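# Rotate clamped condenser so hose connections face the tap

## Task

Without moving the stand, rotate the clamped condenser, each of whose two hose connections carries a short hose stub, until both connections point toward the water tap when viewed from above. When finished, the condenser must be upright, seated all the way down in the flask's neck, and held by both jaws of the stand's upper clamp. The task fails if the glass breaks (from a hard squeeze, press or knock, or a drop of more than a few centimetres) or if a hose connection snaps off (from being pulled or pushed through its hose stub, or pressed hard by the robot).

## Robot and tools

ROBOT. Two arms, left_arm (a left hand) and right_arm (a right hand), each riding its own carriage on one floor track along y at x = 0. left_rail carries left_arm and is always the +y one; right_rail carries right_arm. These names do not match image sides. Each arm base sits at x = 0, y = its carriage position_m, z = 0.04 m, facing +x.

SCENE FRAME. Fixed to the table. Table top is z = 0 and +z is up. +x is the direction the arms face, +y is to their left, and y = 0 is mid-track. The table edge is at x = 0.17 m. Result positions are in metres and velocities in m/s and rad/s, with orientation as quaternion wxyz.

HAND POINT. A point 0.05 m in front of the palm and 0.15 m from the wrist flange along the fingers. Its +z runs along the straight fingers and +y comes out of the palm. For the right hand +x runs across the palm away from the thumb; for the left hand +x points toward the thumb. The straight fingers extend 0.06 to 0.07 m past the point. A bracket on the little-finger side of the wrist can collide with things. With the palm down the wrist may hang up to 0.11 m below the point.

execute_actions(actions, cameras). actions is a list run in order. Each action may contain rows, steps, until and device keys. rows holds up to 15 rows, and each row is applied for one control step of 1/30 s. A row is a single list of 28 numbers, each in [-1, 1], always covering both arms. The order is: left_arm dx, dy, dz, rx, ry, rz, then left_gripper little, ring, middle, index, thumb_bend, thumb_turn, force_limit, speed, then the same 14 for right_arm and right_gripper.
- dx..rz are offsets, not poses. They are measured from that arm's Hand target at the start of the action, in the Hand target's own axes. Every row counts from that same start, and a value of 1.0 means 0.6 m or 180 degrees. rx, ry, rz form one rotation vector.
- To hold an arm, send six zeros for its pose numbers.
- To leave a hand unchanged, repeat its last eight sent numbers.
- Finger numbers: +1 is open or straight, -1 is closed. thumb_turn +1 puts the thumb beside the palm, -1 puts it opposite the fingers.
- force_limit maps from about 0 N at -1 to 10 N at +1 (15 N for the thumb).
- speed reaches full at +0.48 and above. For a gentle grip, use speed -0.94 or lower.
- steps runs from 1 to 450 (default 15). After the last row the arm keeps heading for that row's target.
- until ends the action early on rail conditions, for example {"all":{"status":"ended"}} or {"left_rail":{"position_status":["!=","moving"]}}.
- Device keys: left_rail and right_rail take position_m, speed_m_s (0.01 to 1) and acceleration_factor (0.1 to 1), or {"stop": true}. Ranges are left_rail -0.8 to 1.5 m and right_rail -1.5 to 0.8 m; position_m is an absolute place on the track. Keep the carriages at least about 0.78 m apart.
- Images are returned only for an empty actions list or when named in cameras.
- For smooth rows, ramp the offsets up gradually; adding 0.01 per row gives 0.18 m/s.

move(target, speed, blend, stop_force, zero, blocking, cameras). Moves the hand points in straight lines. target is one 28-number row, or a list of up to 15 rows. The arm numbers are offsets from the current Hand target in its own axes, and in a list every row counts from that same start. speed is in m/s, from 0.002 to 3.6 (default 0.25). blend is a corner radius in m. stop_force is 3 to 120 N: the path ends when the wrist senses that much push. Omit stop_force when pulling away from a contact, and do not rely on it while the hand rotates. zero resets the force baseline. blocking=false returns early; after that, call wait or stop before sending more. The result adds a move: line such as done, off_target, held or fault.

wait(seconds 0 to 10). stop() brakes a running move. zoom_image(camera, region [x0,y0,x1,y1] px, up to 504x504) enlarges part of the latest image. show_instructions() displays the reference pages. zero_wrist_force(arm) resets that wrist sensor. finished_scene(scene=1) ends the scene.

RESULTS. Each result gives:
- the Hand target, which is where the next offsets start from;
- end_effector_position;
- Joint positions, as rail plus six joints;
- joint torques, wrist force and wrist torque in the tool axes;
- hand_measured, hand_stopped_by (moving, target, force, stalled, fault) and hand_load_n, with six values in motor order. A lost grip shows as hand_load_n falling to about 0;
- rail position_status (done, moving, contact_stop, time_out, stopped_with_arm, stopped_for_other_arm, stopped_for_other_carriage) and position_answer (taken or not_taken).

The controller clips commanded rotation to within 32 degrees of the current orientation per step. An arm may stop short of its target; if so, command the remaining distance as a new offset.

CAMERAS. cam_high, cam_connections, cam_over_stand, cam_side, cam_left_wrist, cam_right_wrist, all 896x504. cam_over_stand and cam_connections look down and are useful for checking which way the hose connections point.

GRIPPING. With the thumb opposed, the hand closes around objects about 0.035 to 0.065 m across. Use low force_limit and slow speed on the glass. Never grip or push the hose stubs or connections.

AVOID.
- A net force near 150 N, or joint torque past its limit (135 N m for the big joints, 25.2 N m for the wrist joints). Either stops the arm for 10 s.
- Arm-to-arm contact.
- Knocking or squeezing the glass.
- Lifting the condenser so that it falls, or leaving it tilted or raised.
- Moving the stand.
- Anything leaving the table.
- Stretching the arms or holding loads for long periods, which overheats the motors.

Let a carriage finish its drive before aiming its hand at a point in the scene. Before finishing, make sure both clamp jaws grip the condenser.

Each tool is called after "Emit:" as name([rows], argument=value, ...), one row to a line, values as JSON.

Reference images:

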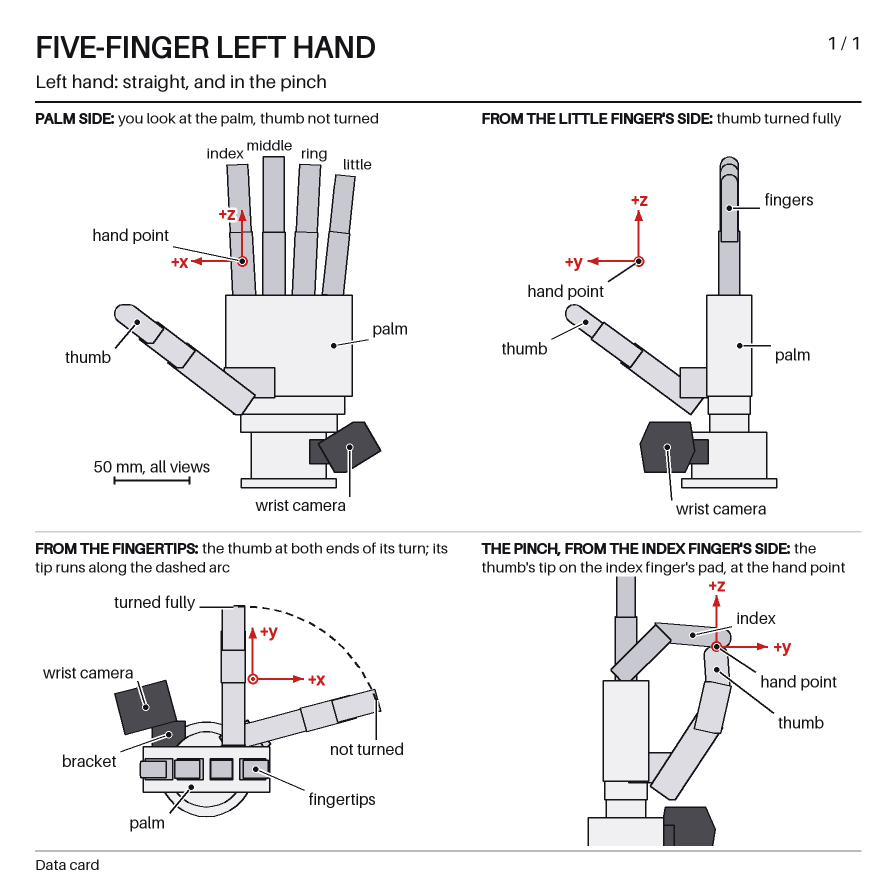

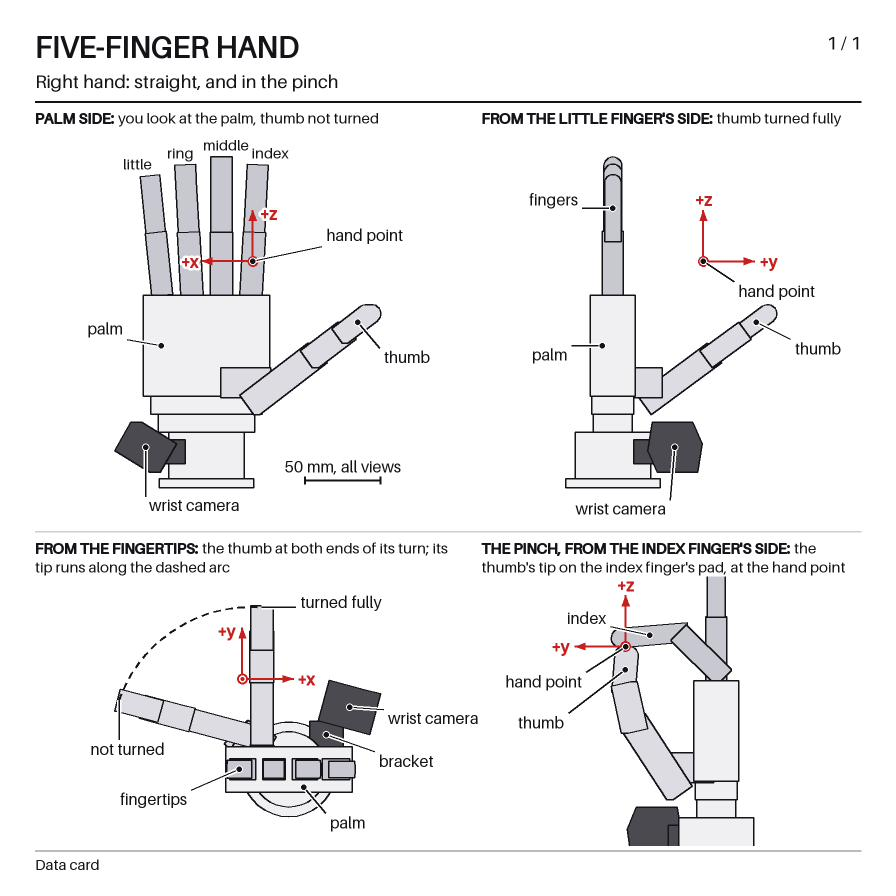

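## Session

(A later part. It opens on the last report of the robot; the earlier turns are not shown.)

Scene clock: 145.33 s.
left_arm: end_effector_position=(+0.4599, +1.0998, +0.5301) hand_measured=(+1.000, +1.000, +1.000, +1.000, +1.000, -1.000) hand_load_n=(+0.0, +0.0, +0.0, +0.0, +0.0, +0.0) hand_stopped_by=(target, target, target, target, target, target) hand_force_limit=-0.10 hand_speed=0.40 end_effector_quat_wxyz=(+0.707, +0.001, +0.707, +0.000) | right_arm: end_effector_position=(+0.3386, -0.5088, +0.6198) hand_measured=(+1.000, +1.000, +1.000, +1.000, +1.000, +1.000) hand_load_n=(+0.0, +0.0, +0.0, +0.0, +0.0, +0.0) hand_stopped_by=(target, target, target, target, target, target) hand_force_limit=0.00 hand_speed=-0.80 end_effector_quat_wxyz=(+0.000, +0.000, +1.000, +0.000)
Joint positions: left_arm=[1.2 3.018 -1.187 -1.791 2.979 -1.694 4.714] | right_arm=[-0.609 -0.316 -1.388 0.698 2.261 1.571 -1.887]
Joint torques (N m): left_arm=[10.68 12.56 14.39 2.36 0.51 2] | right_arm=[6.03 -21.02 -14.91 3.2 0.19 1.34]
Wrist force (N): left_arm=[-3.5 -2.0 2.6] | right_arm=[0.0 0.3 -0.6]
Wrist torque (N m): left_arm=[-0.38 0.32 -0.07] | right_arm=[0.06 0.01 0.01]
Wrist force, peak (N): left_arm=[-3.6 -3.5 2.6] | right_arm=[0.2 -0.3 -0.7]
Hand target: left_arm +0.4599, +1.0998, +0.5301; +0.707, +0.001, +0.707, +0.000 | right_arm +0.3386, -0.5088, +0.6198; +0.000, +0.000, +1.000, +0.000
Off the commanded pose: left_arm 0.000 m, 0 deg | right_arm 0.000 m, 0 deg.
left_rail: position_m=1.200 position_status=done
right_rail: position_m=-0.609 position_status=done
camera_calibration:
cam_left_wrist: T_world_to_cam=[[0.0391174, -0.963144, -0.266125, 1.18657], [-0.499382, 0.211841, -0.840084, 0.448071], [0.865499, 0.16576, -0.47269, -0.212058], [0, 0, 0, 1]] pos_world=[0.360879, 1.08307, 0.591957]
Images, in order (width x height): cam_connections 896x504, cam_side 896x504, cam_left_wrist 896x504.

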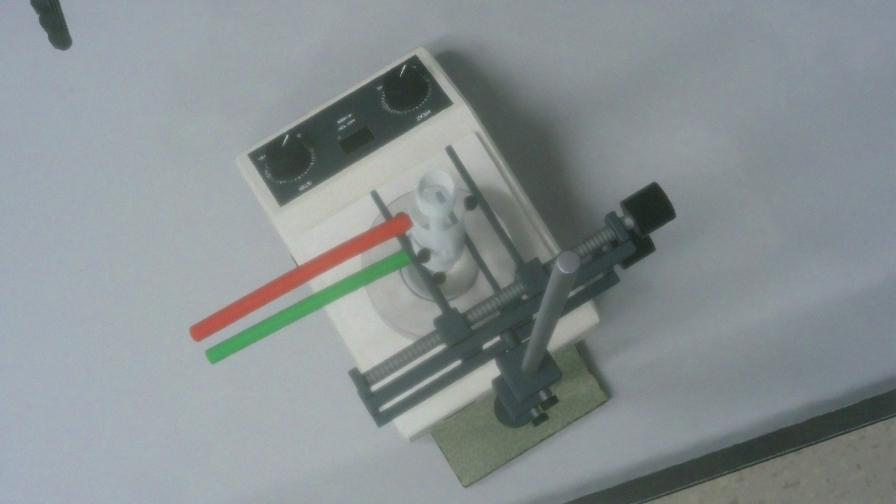

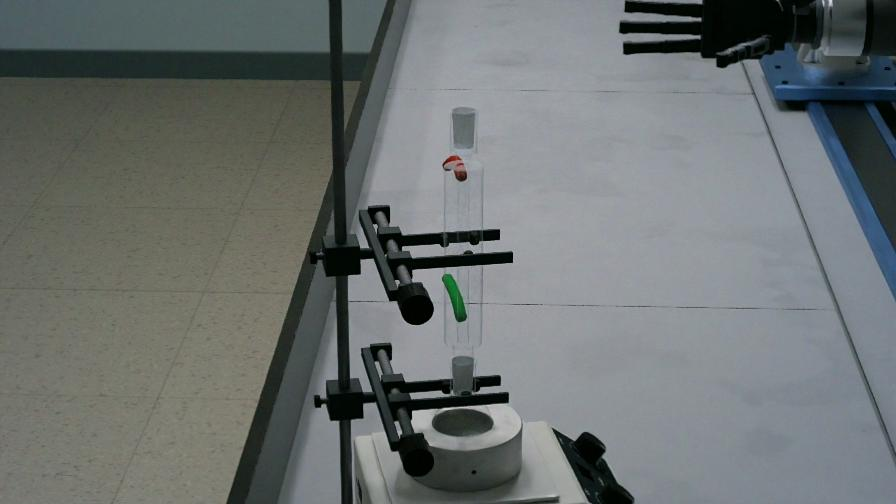

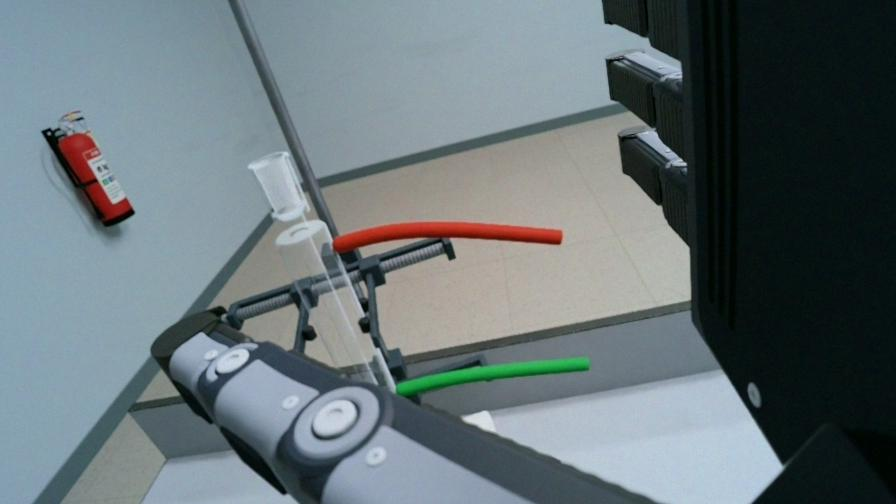

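Emit:
execute_actions([
  {"left_rail": {"position_m": 1.25}, "steps": 60, "until": {"left_rail": {"position_status": ["!=", "moving"]}}},
])

Emit:
move([
  [0.0718,0.0167,0.2102,-0.2222,0,0, 1,1,1,1,1,-1,-0.1,0.4, 0,0,0,0,0,0,1,1,1,1,1,1,0,-0.8],
  [0.0735,0.1667,0.3885,-0.2222,0,0, 1,1,1,1,1,-1,-0.1,0.4, 0,0,0,0,0,0,1,1,1,1,1,1,0,-0.8],
], speed=[0.3, 0.12], cameras=["cam_left_wrist", "cam_connections", "cam_side"])

Scene clock: 147.67 s.
left_arm: end_effector_position=(+0.4599, +1.1498, +0.5301) hand_measured=(+1.000, +1.000, +1.000, +1.000, +1.000, -1.000) hand_load_n=(+0.0, +0.0, +0.0, +0.0, +0.0, +0.5) hand_stopped_by=(target, target, target, target, target, target) hand_force_limit=-0.10 hand_speed=0.40 end_effector_quat_wxyz=(+0.707, +0.000, +0.707, +0.000) | right_arm: end_effector_position=(+0.3386, -0.5088, +0.6198) hand_measured=(+1.000, +1.000, +1.000, +1.000, +1.000, +1.000) hand_load_n=(+0.0, +0.0, +0.0, +0.0, +0.0, +0.0) hand_stopped_by=(target, target, target, target, target, target) hand_force_limit=0.00 hand_speed=-0.80 end_effector_quat_wxyz=(+0.000, +0.000, +1.000, +0.000)
Joint positions: left_arm=[1.25 3.018 -1.187 -1.791 2.979 -1.694 4.714] | right_arm=[-0.609 -0.316 -1.388 0.698 2.261 1.571 -1.887]
Joint torques (N m): left_arm=[9.46 8.32 17.67 1.38 -1.6 2.16] | right_arm=[6.01 -20.4 -14.81 3.16 0.18 1.27]
Wrist force (N): left_arm=[-3.5 -2.0 2.7] | right_arm=[-0.3 0.1 -0.3]
Wrist torque (N m): left_arm=[-0.41 0.31 -0.06] | right_arm=[0.04 0.07 -0.02]
Wrist force, peak (N): left_arm=[-3.6 -4.1 2.6] | right_arm=[0.0 -0.3 -0.9]
Hand target: left_arm +0.4599, +1.1498, +0.5301; +0.707, +0.001, +0.707, +0.000 | right_arm +0.3386, -0.5088, +0.6198; +0.000, +0.000, +1.000, +0.000
Off the commanded pose: left_arm 0.000 m, 0 deg | right_arm 0.000 m, 0 deg.
left_rail: position_m=1.250 position_status=done
right_rail: position_m=-0.609 position_status=done

Scene clock: 151.20 s.
left_arm: end_effector_position=(+0.6929, +1.2499, +0.4863) hand_measured=(+1.000, +1.000, +1.000, +1.000, +1.000, -1.000) hand_load_n=(+0.0, +0.0, +0.0, +0.0, +0.0, +0.0) hand_stopped_by=(target, target, target, target, target, target) hand_force_limit=-0.10 hand_speed=0.40 end_effector_quat_wxyz=(+0.665, -0.241, +0.664, +0.242) | right_arm: end_effector_position=(+0.3386, -0.5088, +0.6198) hand_measured=(+1.000, +1.000, +1.000, +1.000, +1.000, +1.000) hand_load_n=(+0.0, +0.0, +0.0, +0.0, +0.0, +0.0) hand_stopped_by=(target, target, target, target, target, target) hand_force_limit=0.00 hand_speed=-0.80 end_effector_quat_wxyz=(+0.000, +0.000, +1.000, +0.000)
Joint positions: left_arm=[1.25 3.008 -1.985 -1.093 3.08 -2.402 4.715] | right_arm=[-0.609 -0.316 -1.388 0.698 2.261 1.571 -1.887]
Joint torques (N m): left_arm=[10.74 29.5 28.94 -0.3 2.4 -2.12] | right_arm=[6.39 -20.36 -15.28 3.19 0.06 1.36]
Wrist force (N): left_arm=[-3.6 -2.0 2.4] | right_arm=[-0.2 0.0 -0.2]
Wrist torque (N m): left_arm=[-0.37 0.32 0.01] | right_arm=[0.01 0.03 -0.02]
Wrist force, peak (N): left_arm=[-3.3 -3.0 3.0] | right_arm=[0.1 -0.6 -0.5]
Hand target: left_arm +0.6930, +1.2499, +0.4863; +0.665, -0.241, +0.664, +0.242 | right_arm +0.3386, -0.5088, +0.6198; +0.000, +0.000, +1.000, +0.000
Off the commanded pose: left_arm 0.000 m, 0 deg | right_arm 0.000 m, 0 deg.
left_rail: position_m=1.250 position_status=done
right_rail: position_m=-0.609 position_status=done
move: done
camera_calibration:
cam_left_wrist: T_world_to_cam=[[0.649339, -0.712685, -0.265404, 0.574091], [-0.517804, -0.158723, -0.840647, 0.972022], [0.556991, 0.683291, -0.472096, -0.892693], [0, 0, 0, 1]] pos_world=[0.627758, 1.1734, 0.548057]
Images, in order (width x height): cam_connections 896x504, cam_side 896x504, cam_left_wrist 896x504.

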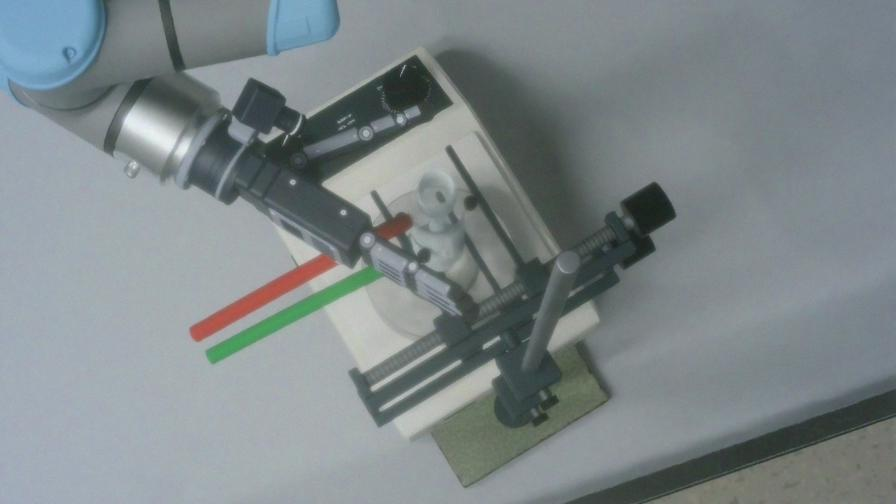

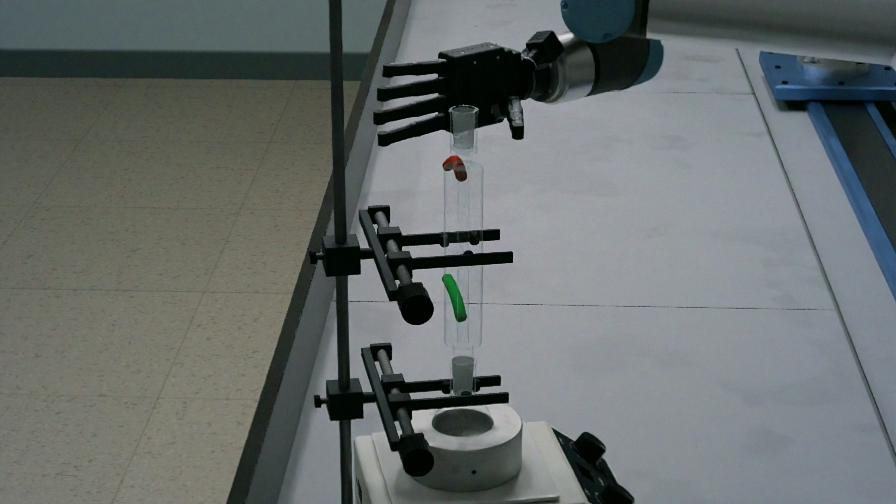

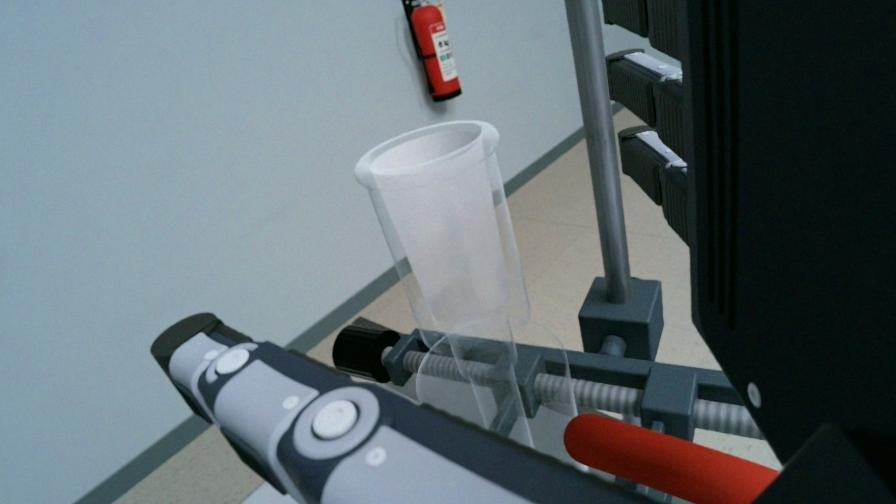

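Emit:
execute_actions([
  {"rows": [[0,0,0,0,0,0, 1,1,0.12,0.12,0.48,-1,-0.75,-0.3, 0,0,0,0,0,0,1,1,1,1,1,1,0,-0.8]], "steps": 38},
  {"rows": [[0,0,0,0,0,0, 1,1,-0.5,-0.5,-0.1,-1,-0.75,-0.93, 0,0,0,0,0,0,1,1,1,1,1,1,0,-0.8]], "steps": 75},
], cameras=["cam_left_wrist", "cam_side"])

Scene clock: 155.47 s.
left_arm: end_effector_position=(+0.6930, +1.2499, +0.4863) hand_measured=(+1.000, +1.000, -0.062, -0.050, +0.380, -1.000) hand_load_n=(+0.0, +0.0, +3.5, +1.0, +2.0, +0.0) hand_stopped_by=(target, target, force, force, force, target) hand_force_limit=-0.75 hand_speed=-0.93 end_effector_quat_wxyz=(+0.665, -0.241, +0.664, +0.242) | right_arm: end_effector_position=(+0.3386, -0.5088, +0.6198) hand_measured=(+1.000, +1.000, +1.000, +1.000, +1.000, +1.000) hand_load_n=(+0.0, +0.0, +0.0, +0.0, +0.0, +0.0) hand_stopped_by=(target, target, target, target, target, target) hand_force_limit=0.00 hand_speed=-0.80 end_effector_quat_wxyz=(+0.000, +0.000, +1.000, +0.000)
Joint positions: left_arm=[1.25 3.008 -1.985 -1.093 3.08 -2.402 4.715] | right_arm=[-0.609 -0.316 -1.388 0.698 2.261 1.571 -1.887]
Joint torques (N m): left_arm=[2.78 31.75 29.35 0.73 -2.8 -1.93] | right_arm=[6.36 -20.28 -15.2 3.19 0.19 1.42]
Wrist force (N): left_arm=[-3.5 -2.8 5.3] | right_arm=[-0.1 -0.2 -0.6]
Wrist torque (N m): left_arm=[-0.41 0.32 0.04] | right_arm=[-0.01 0.04 -0.02]
Wrist force, peak (N): left_arm=[-3.5 -2.8 5.6] | right_arm=[-0.2 -0.1 -0.8]
Hand target: left_arm +0.6930, +1.2499, +0.4863; +0.665, -0.241, +0.664, +0.242 | right_arm +0.3386, -0.5088, +0.6198; +0.000, +0.000, +1.000, +0.000
Off the commanded pose: left_arm 0.000 m, 0 deg | right_arm 0.000 m, 0 deg.
left_rail: position_m=1.250 position_status=done
right_rail: position_m=-0.609 position_status=done
camera_calibration:
cam_left_wrist: T_world_to_cam=[[0.64936, -0.712692, -0.265331, 0.57408], [-0.517805, -0.158831, -0.840625, 0.972291], [0.556964, 0.683258, -0.472175, -0.892671], [0, 0, 0, 1]] pos_world=[0.627858, 1.1735, 0.548157]
Images, in order (width x height): cam_side 896x504, cam_left_wrist 896x504.

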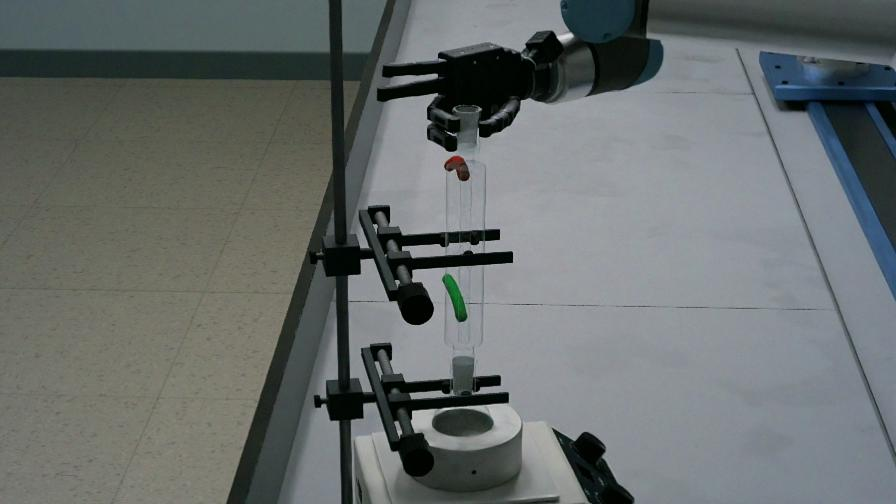

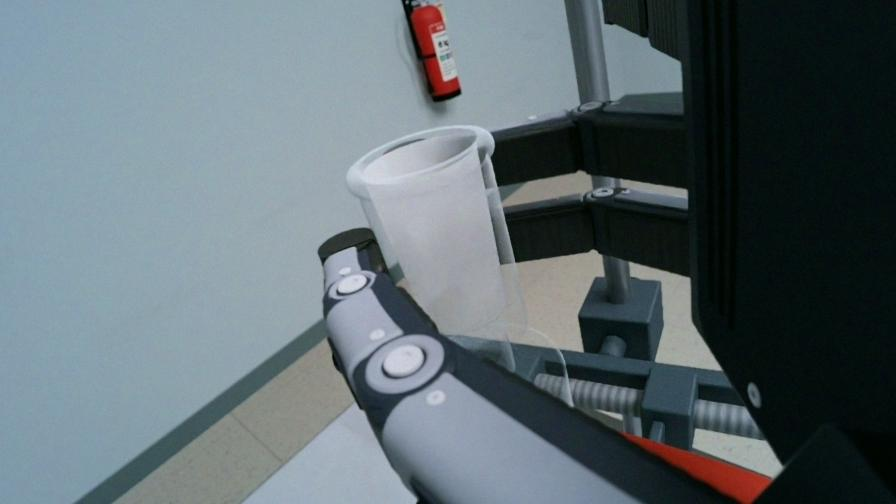

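Emit:
move(target=[0,0,0.0058,0,0,0, 1,1,-0.5,-0.5,-0.1,-1,-0.75,-0.93, 0,0,0,0,0,0,1,1,1,1,1,1,0,-0.8], speed=0.03, cameras=["cam_left_wrist", "cam_side"])

Scene clock: 157.10 s.
left_arm: end_effector_position=(+0.6956, +1.2520, +0.4863) hand_measured=(+1.000, +1.000, -0.062, -0.050, +0.380, -1.000) hand_load_n=(+0.0, +0.0, +2.5, +0.0, +2.5, +0.0) hand_stopped_by=(target, target, force, force, force, target) hand_force_limit=-0.75 hand_speed=-0.93 end_effector_quat_wxyz=(+0.665, -0.241, +0.664, +0.242) | right_arm: end_effector_position=(+0.3386, -0.5088, +0.6198) hand_measured=(+1.000, +1.000, +1.000, +1.000, +1.000, +1.000) hand_load_n=(+0.0, +0.0, +0.0, +0.5, +0.0, +0.0) hand_stopped_by=(target, target, target, target, target, target) hand_force_limit=0.00 hand_speed=-0.80 end_effector_quat_wxyz=(+0.000, +0.000, +1.000, +0.000)
Joint positions: left_arm=[1.25 3.012 -1.99 -1.087 3.078 -2.398 4.715] | right_arm=[-0.609 -0.316 -1.388 0.698 2.261 1.571 -1.887]
Joint torques (N m): left_arm=[14.25 30.85 30.48 -0.07 2.63 -1.41] | right_arm=[6.51 -20.7 -14.49 3.17 0.09 1.45]
Wrist force (N): left_arm=[-2.2 -2.5 2.3] | right_arm=[0.1 0.0 -0.2]
Wrist torque (N m): left_arm=[-0.44 0.35 0.06] | right_arm=[0.01 -0.01 0.00]
Wrist force, peak (N): left_arm=[-3.6 -2.4 5.7] | right_arm=[-0.6 0.1 -0.6]
Hand target: left_arm +0.6957, +1.2521, +0.4863; +0.665, -0.241, +0.664, +0.242 | right_arm +0.3386, -0.5088, +0.6198; +0.000, +0.000, +1.000, +0.000
Off the commanded pose: left_arm 0.000 m, 0 deg | right_arm 0.000 m, 0 deg.
left_rail: position_m=1.250 position_status=done
right_rail: position_m=-0.609 position_status=done
move: done
camera_calibration:
cam_left_wrist: T_world_to_cam=[[0.649291, -0.712713, -0.265447, 0.574084], [-0.517893, -0.158733, -0.840589, 0.97384], [0.556963, 0.68326, -0.472173, -0.895501], [0, 0, 0, 1]] pos_world=[0.630359, 1.1756, 0.548157]
Images, in order (width x height): cam_side 896x504, cam_left_wrist 896x504.

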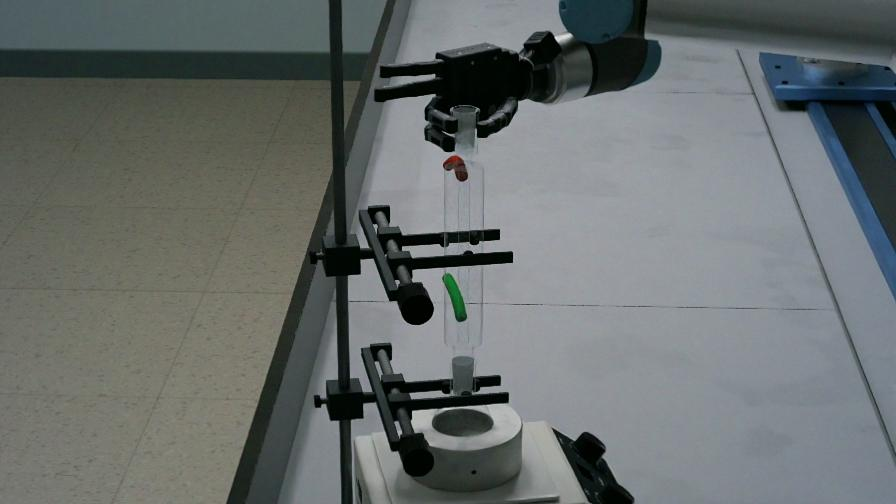

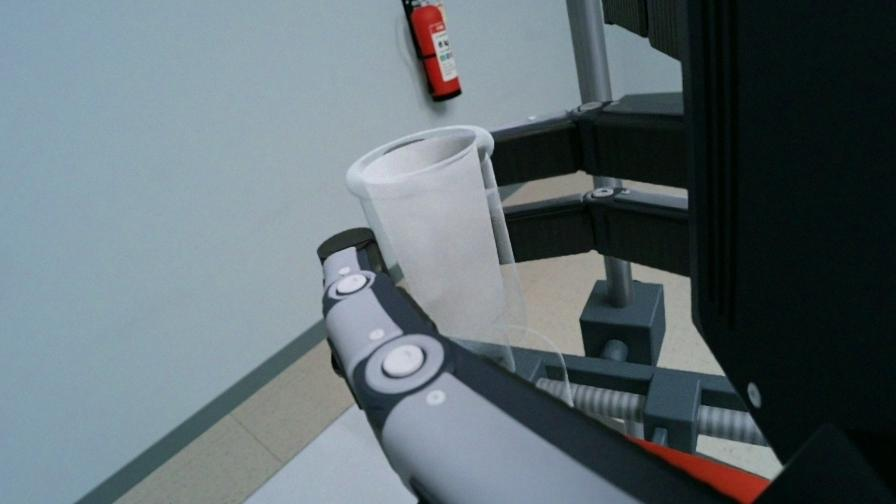

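Emit:
move(target=[0,-0.0015,-0.0002,0.0833,0,0, 1,1,-0.5,-0.5,-0.1,-1,-0.75,-0.93, 0,0,0,0,0,0,1,1,1,1,1,1,0,-0.8], speed=0.12, cameras=["cam_left_wrist", "cam_side", "cam_connections"])

Scene clock: 159.20 s.
left_arm: end_effector_position=(+0.6962, +1.2514, +0.4863) hand_measured=(+1.000, +1.000, -0.062, -0.050, +0.380, -1.000) hand_load_n=(+0.0, +0.0, +0.0, +0.0, +0.0, +0.0) hand_stopped_by=(target, target, force, force, force, target) hand_force_limit=-0.75 hand_speed=-0.93 end_effector_quat_wxyz=(+0.691, -0.153, +0.690, +0.154) | right_arm: end_effector_position=(+0.3386, -0.5088, +0.6198) hand_measured=(+1.000, +1.000, +1.000, +1.000, +1.000, +1.000) hand_load_n=(+0.0, +0.0, +0.0, +0.0, +0.0, +0.0) hand_stopped_by=(target, target, target, target, target, target) hand_force_limit=0.00 hand_speed=-0.80 end_effector_quat_wxyz=(+0.000, +0.000, +1.000, +0.000)
Joint positions: left_arm=[1.25 3.09 -1.833 -1.3 3.134 -2.059 4.714] | right_arm=[-0.609 -0.316 -1.388 0.698 2.261 1.571 -1.887]
Joint torques (N m): left_arm=[10.49 44.72 13.07 2.94 2.41 2.1] | right_arm=[6.55 -20.67 -14.91 3.18 0.05 1.49]
Wrist force (N): left_arm=[-3.3 -2.0 2.5] | right_arm=[0.0 0.1 -0.2]
Wrist torque (N m): left_arm=[-0.38 0.29 0.00] | right_arm=[0.02 0.01 0.00]
Wrist force, peak (N): left_arm=[-3.7 -2.2 2.9] | right_arm=[0.0 -0.3 -0.6]
Hand target: left_arm +0.6962, +1.2514, +0.4863; +0.691, -0.153, +0.690, +0.153 | right_arm +0.3386, -0.5088, +0.6198; +0.000, +0.000, +1.000, +0.000
Off the commanded pose: left_arm 0.000 m, 0 deg | right_arm 0.000 m, 0 deg.
left_rail: position_m=1.250 position_status=done
right_rail: position_m=-0.609 position_status=done
move: done
camera_calibration:
cam_left_wrist: T_world_to_cam=[[0.442896, -0.856289, -0.265731, 0.896654], [-0.541564, -0.0192999, -0.840438, 0.815967], [0.714529, 0.516137, -0.472283, -0.795882], [0, 0, 0, 1]] pos_world=[0.613455, 1.19433, 0.548157]
Images, in order (width x height): cam_connections 896x504, cam_side 896x504, cam_left_wrist 896x504.

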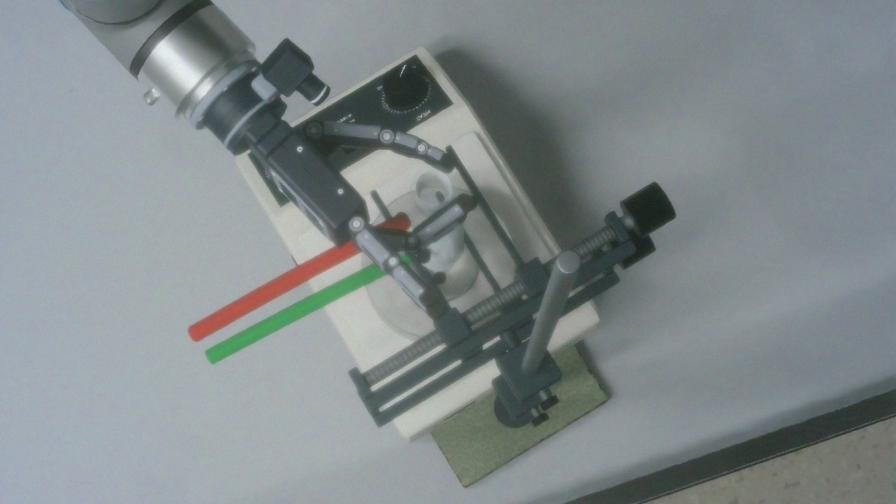

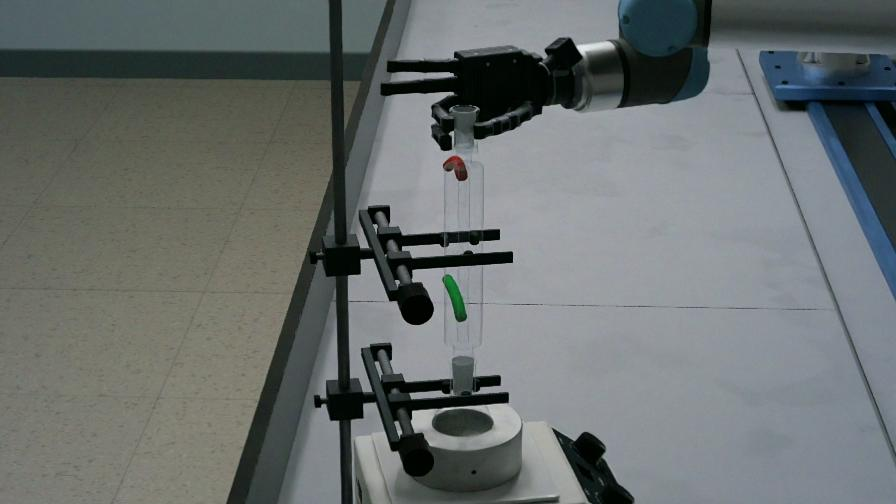

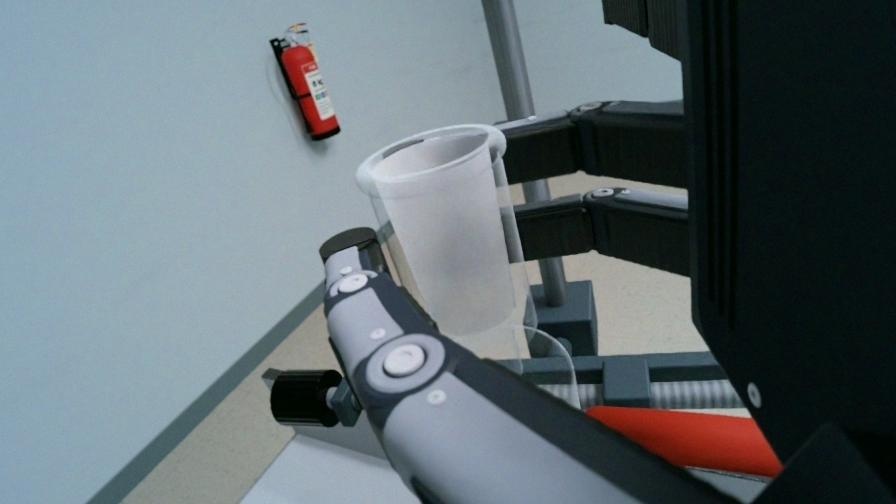

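Emit:
execute_actions([
  {"rows": [[0,0,0,0,0,0, 1,1,0.15,0.15,0.5,-1,-0.65,-0.6, 0,0,0,0,0,0,1,1,1,1,1,1,0,-0.8]], "steps": 14},
])

Emit:
move(target=[0,-0.0022,0.0004,-0.0833,0,0, 1,1,0.15,0.15,0.5,-1,-0.65,-0.6, 0,0,0,0,0,0,1,1,1,1,1,1,0,-0.8], speed=0.2)

Emit:
execute_actions([
  {"rows": [[0,0,0,0,0,0, 1,1,-0.5,-0.5,-0.1,-1,-0.6,-0.92, 0,0,0,0,0,0,1,1,1,1,1,1,0,-0.8]], "steps": 75},
], cameras=["cam_left_wrist", "cam_side", "cam_connections"])

Scene clock: 161.03 s.
left_arm: end_effector_position=(+0.6962, +1.2514, +0.4863) hand_measured=(+1.000, +1.000, +0.150, +0.150, +0.500, -1.000) hand_load_n=(+0.0, +0.0, +0.0, +0.0, +0.0, +0.0) hand_stopped_by=(target, target, target, target, target, target) hand_force_limit=-0.65 hand_speed=-0.60 end_effector_quat_wxyz=(+0.691, -0.153, +0.690, +0.153) | right_arm: end_effector_position=(+0.3386, -0.5088, +0.6198) hand_measured=(+1.000, +1.000, +1.000, +1.000, +1.000, +1.000) hand_load_n=(-0.5, +0.0, +0.0, +0.0, +0.0, +0.0) hand_stopped_by=(target, target, target, target, target, target) hand_force_limit=0.00 hand_speed=-0.80 end_effector_quat_wxyz=(+0.000, +0.000, +1.000, +0.000)
Joint positions: left_arm=[1.25 3.09 -1.833 -1.3 3.134 -2.059 4.714] | right_arm=[-0.609 -0.316 -1.388 0.698 2.261 1.571 -1.887]
Joint torques (N m): left_arm=[11.97 46.19 12.93 2.59 1.93 2.17] | right_arm=[6.86 -20.64 -15.35 3.11 0.13 1.48]
Wrist force (N): left_arm=[-3.5 -2.1 2.4] | right_arm=[-0.2 -0.2 -0.1]
Wrist torque (N m): left_arm=[-0.39 0.31 -0.01] | right_arm=[-0.02 0.03 -0.02]
Wrist force, peak (N): left_arm=[-3.5 -2.4 2.6] | right_arm=[-0.5 0.2 -0.6]
Hand target: left_arm +0.6962, +1.2514, +0.4863; +0.691, -0.153, +0.690, +0.153 | right_arm +0.3386, -0.5088, +0.6198; +0.000, +0.000, +1.000, +0.000
Off the commanded pose: left_arm 0.000 m, 0 deg | right_arm 0.000 m, 0 deg.
left_rail: position_m=1.250 position_status=done
right_rail: position_m=-0.609 position_status=done

Scene clock: 162.43 s.
left_arm: end_effector_position=(+0.6969, +1.2503, +0.4863) hand_measured=(+1.000, +1.000, +0.150, +0.150, +0.500, -1.000) hand_load_n=(+0.0, +0.0, -0.5, +0.0, +0.0, +0.0) hand_stopped_by=(target, target, target, target, target, target) hand_force_limit=-0.65 hand_speed=-0.60 end_effector_quat_wxyz=(+0.665, -0.241, +0.664, +0.242) | right_arm: end_effector_position=(+0.3386, -0.5088, +0.6198) hand_measured=(+1.000, +1.000, +1.000, +1.000, +1.000, +1.000) hand_load_n=(-0.5, +0.0, +0.0, +0.0, +0.0, +0.0) hand_stopped_by=(target, target, target, target, target, target) hand_force_limit=0.00 hand_speed=-0.80 end_effector_quat_wxyz=(+0.000, +0.000, +1.000, +0.000)
Joint positions: left_arm=[1.25 3.01 -1.995 -1.079 3.076 -2.401 4.715] | right_arm=[-0.609 -0.316 -1.388 0.698 2.261 1.571 -1.887]
Joint torques (N m): left_arm=[-7.65 30.19 28.92 -0.04 -2.37 -2.18] | right_arm=[6.8 -20.35 -15.17 3.11 0.14 1.42]
Wrist force (N): left_arm=[-3.4 -2.0 2.4] | right_arm=[-0.3 0.0 -0.7]
Wrist torque (N m): left_arm=[-0.37 0.29 0.02] | right_arm=[0.03 0.07 -0.02]
Wrist force, peak (N): left_arm=[-3.7 -2.2 2.8] | right_arm=[-0.3 0.0 -0.7]
Hand target: left_arm +0.6969, +1.2503, +0.4863; +0.665, -0.241, +0.664, +0.242 | right_arm +0.3386, -0.5088, +0.6198; +0.000, +0.000, +1.000, +0.000
Off the commanded pose: left_arm 0.000 m, 0 deg | right_arm 0.000 m, 0 deg.
left_rail: position_m=1.250 position_status=done
right_rail: position_m=-0.609 position_status=done
move: done

Scene clock: 165.13 s.
left_arm: end_effector_position=(+0.6969, +1.2503, +0.4863) hand_measured=(+1.000, +1.000, -0.064, -0.058, +0.392, -1.000) hand_load_n=(+0.0, -0.5, +3.5, +2.0, +3.5, +0.5) hand_stopped_by=(target, target, force, force, force, target) hand_force_limit=-0.60 hand_speed=-0.92 end_effector_quat_wxyz=(+0.665, -0.241, +0.664, +0.242) | right_arm: end_effector_position=(+0.3386, -0.5088, +0.6198) hand_measured=(+1.000, +1.000, +1.000, +1.000, +1.000, +1.000) hand_load_n=(+0.0, +0.0, +0.0, +0.0, +0.0, +0.0) hand_stopped_by=(target, target, target, target, target, target) hand_force_limit=0.00 hand_speed=-0.80 end_effector_quat_wxyz=(+0.000, +0.000, +1.000, +0.000)
Joint positions: left_arm=[1.25 3.01 -1.995 -1.079 3.076 -2.401 4.715] | right_arm=[-0.609 -0.316 -1.388 0.698 2.261 1.571 -1.887]
Joint torques (N m): left_arm=[-8.25 31.2 29.87 -0.22 -2.26 -1.98] | right_arm=[6.66 -20.51 -15.16 3.13 0.15 1.43]
Wrist force (N): left_arm=[-3.8 -2.0 2.6] | right_arm=[0.0 0.2 -0.4]
Wrist torque (N m): left_arm=[-0.43 0.32 0.00] | right_arm=[0.05 0.02 0.00]
Wrist force, peak (N): left_arm=[-3.8 -1.9 2.8] | right_arm=[-0.1 0.3 -0.6]
Hand target: left_arm +0.6969, +1.2503, +0.4863; +0.665, -0.241, +0.664, +0.242 | right_arm +0.3386, -0.5088, +0.6198; +0.000, +0.000, +1.000, +0.000
Off the commanded pose: left_arm 0.000 m, 0 deg | right_arm 0.000 m, 0 deg.
left_rail: position_m=1.250 position_status=done
right_rail: position_m=-0.609 position_status=done
camera_calibration:
cam_left_wrist: T_world_to_cam=[[0.649324, -0.712703, -0.265392, 0.57183], [-0.517851, -0.15878, -0.840606, 0.974317], [0.556964, 0.683259, -0.472174, -0.89505], [0, 0, 0, 1]] pos_world=[0.631759, 1.1738, 0.548157]
Images, in order (width x height): cam_connections 896x504, cam_side 896x504, cam_left_wrist 896x504.

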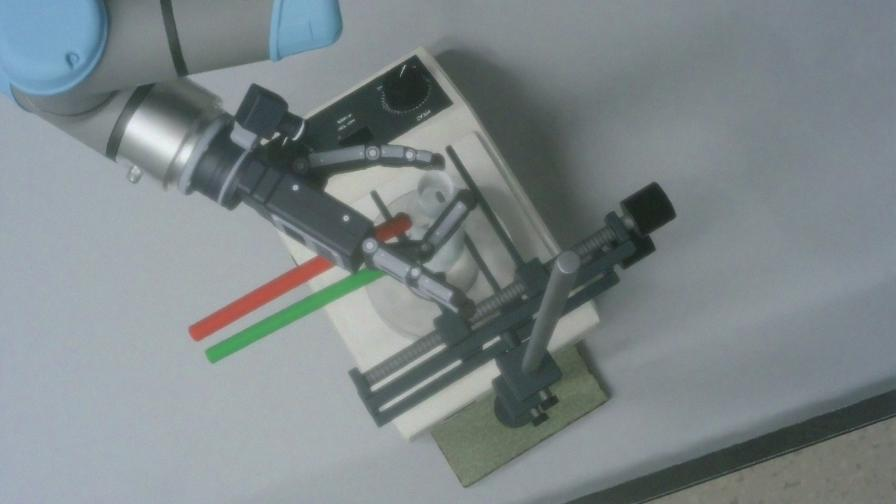

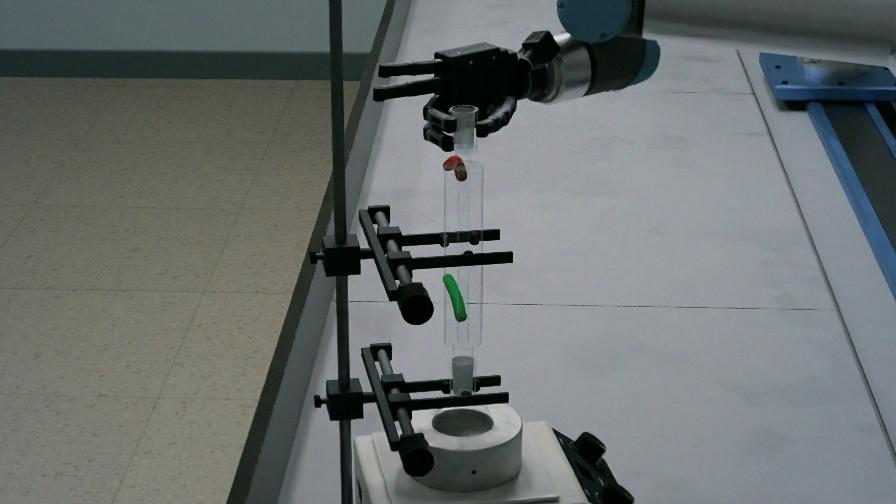

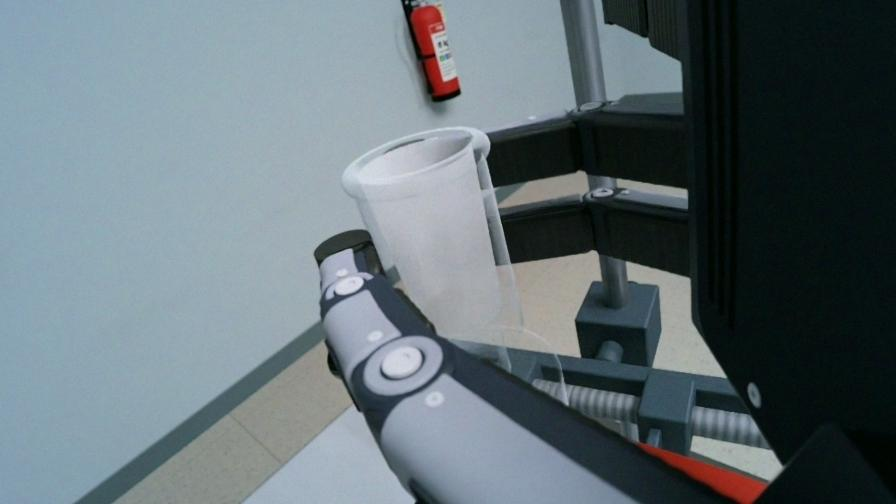

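Emit:
move(target=[0,-0.0018,-0.0016,0.1111,0,0, 1,1,-0.5,-0.5,-0.1,-1,-0.6,-0.92, 0,0,0,0,0,0,1,1,1,1,1,1,0,-0.8], speed=0.12, cameras=["cam_left_wrist", "cam_side", "cam_connections"])

Scene clock: 167.90 s.
left_arm: end_effector_position=(+0.6969, +1.2488, +0.4863) hand_measured=(+1.000, +1.000, -0.066, -0.058, +0.390, -1.000) hand_load_n=(+0.0, +0.0, +0.0, +0.5, +0.0, +0.5) hand_stopped_by=(target, target, force, force, force, target) hand_force_limit=-0.60 hand_speed=-0.92 end_effector_quat_wxyz=(+0.697, -0.122, +0.696, +0.123) | right_arm: end_effector_position=(+0.3386, -0.5088, +0.6198) hand_measured=(+1.000, +1.000, +1.000, +1.000, +1.000, +1.000) hand_load_n=(+0.0, +0.0, +0.0, +0.0, +0.0, +0.0) hand_stopped_by=(target, target, target, target, target, target) hand_force_limit=0.00 hand_speed=-0.80 end_effector_quat_wxyz=(+0.000, +0.000, +1.000, +0.000)
Joint positions: left_arm=[1.25 3.121 -1.791 -1.352 3.145 -1.941 4.714] | right_arm=[-0.609 -0.316 -1.388 0.698 2.261 1.571 -1.887]
Joint torques (N m): left_arm=[11.73 42.87 13.8 2.91 2.47 2.2] | right_arm=[7.41 -20.22 -15.01 3.21 0.18 1.51]
Wrist force (N): left_arm=[-3.3 -1.9 3.0] | right_arm=[-0.1 0.2 -0.4]
Wrist torque (N m): left_arm=[-0.42 0.31 0.00] | right_arm=[0.05 0.03 -0.01]
Wrist force, peak (N): left_arm=[-5.7 -2.2 2.6] | right_arm=[-0.3 0.0 -0.6]
Hand target: left_arm +0.6969, +1.2488, +0.4863; +0.697, -0.122, +0.696, +0.123 | right_arm +0.3386, -0.5088, +0.6198; +0.000, +0.000, +1.000, +0.000
Off the commanded pose: left_arm 0.000 m, 0 deg | right_arm 0.000 m, 0 deg.
left_rail: position_m=1.250 position_status=done
right_rail: position_m=-0.609 position_status=done
move: done
camera_calibration:
cam_left_wrist: T_world_to_cam=[[0.366523, -0.891625, -0.26583, 0.991617], [-0.541319, 0.0280218, -0.84035, 0.756969], [0.756726, 0.451906, -0.472383, -0.744236], [0, 0, 0, 1]] pos_world=[0.609495, 1.19926, 0.548157]
Images, in order (width x height): cam_connections 896x504, cam_side 896x504, cam_left_wrist 896x504.

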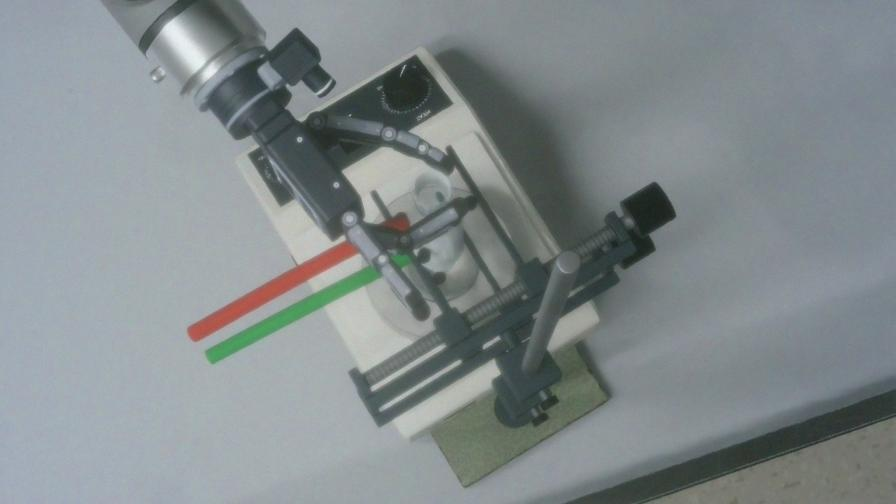

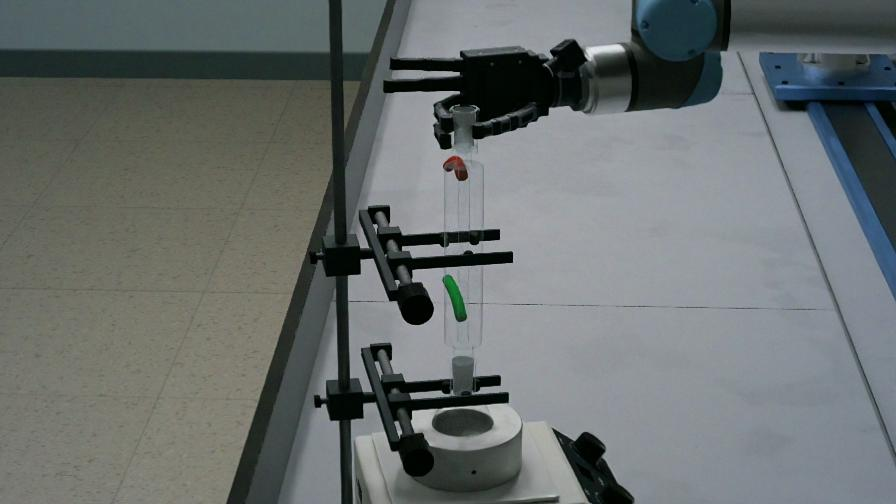

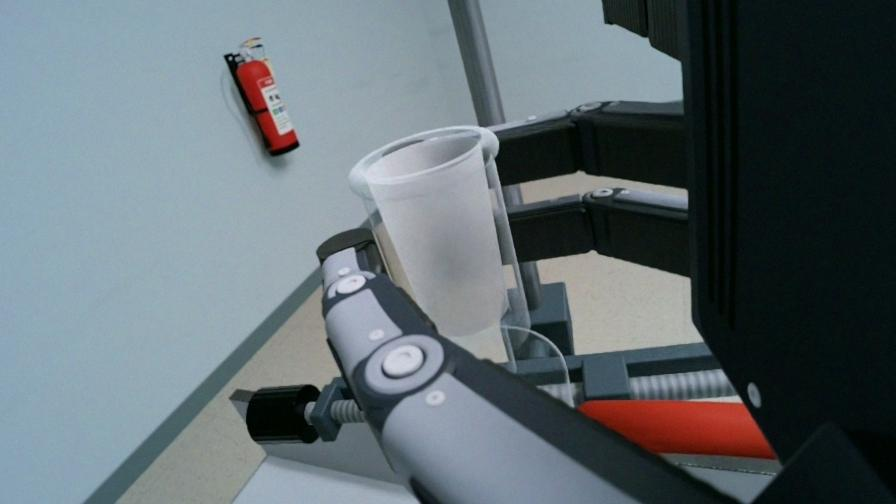

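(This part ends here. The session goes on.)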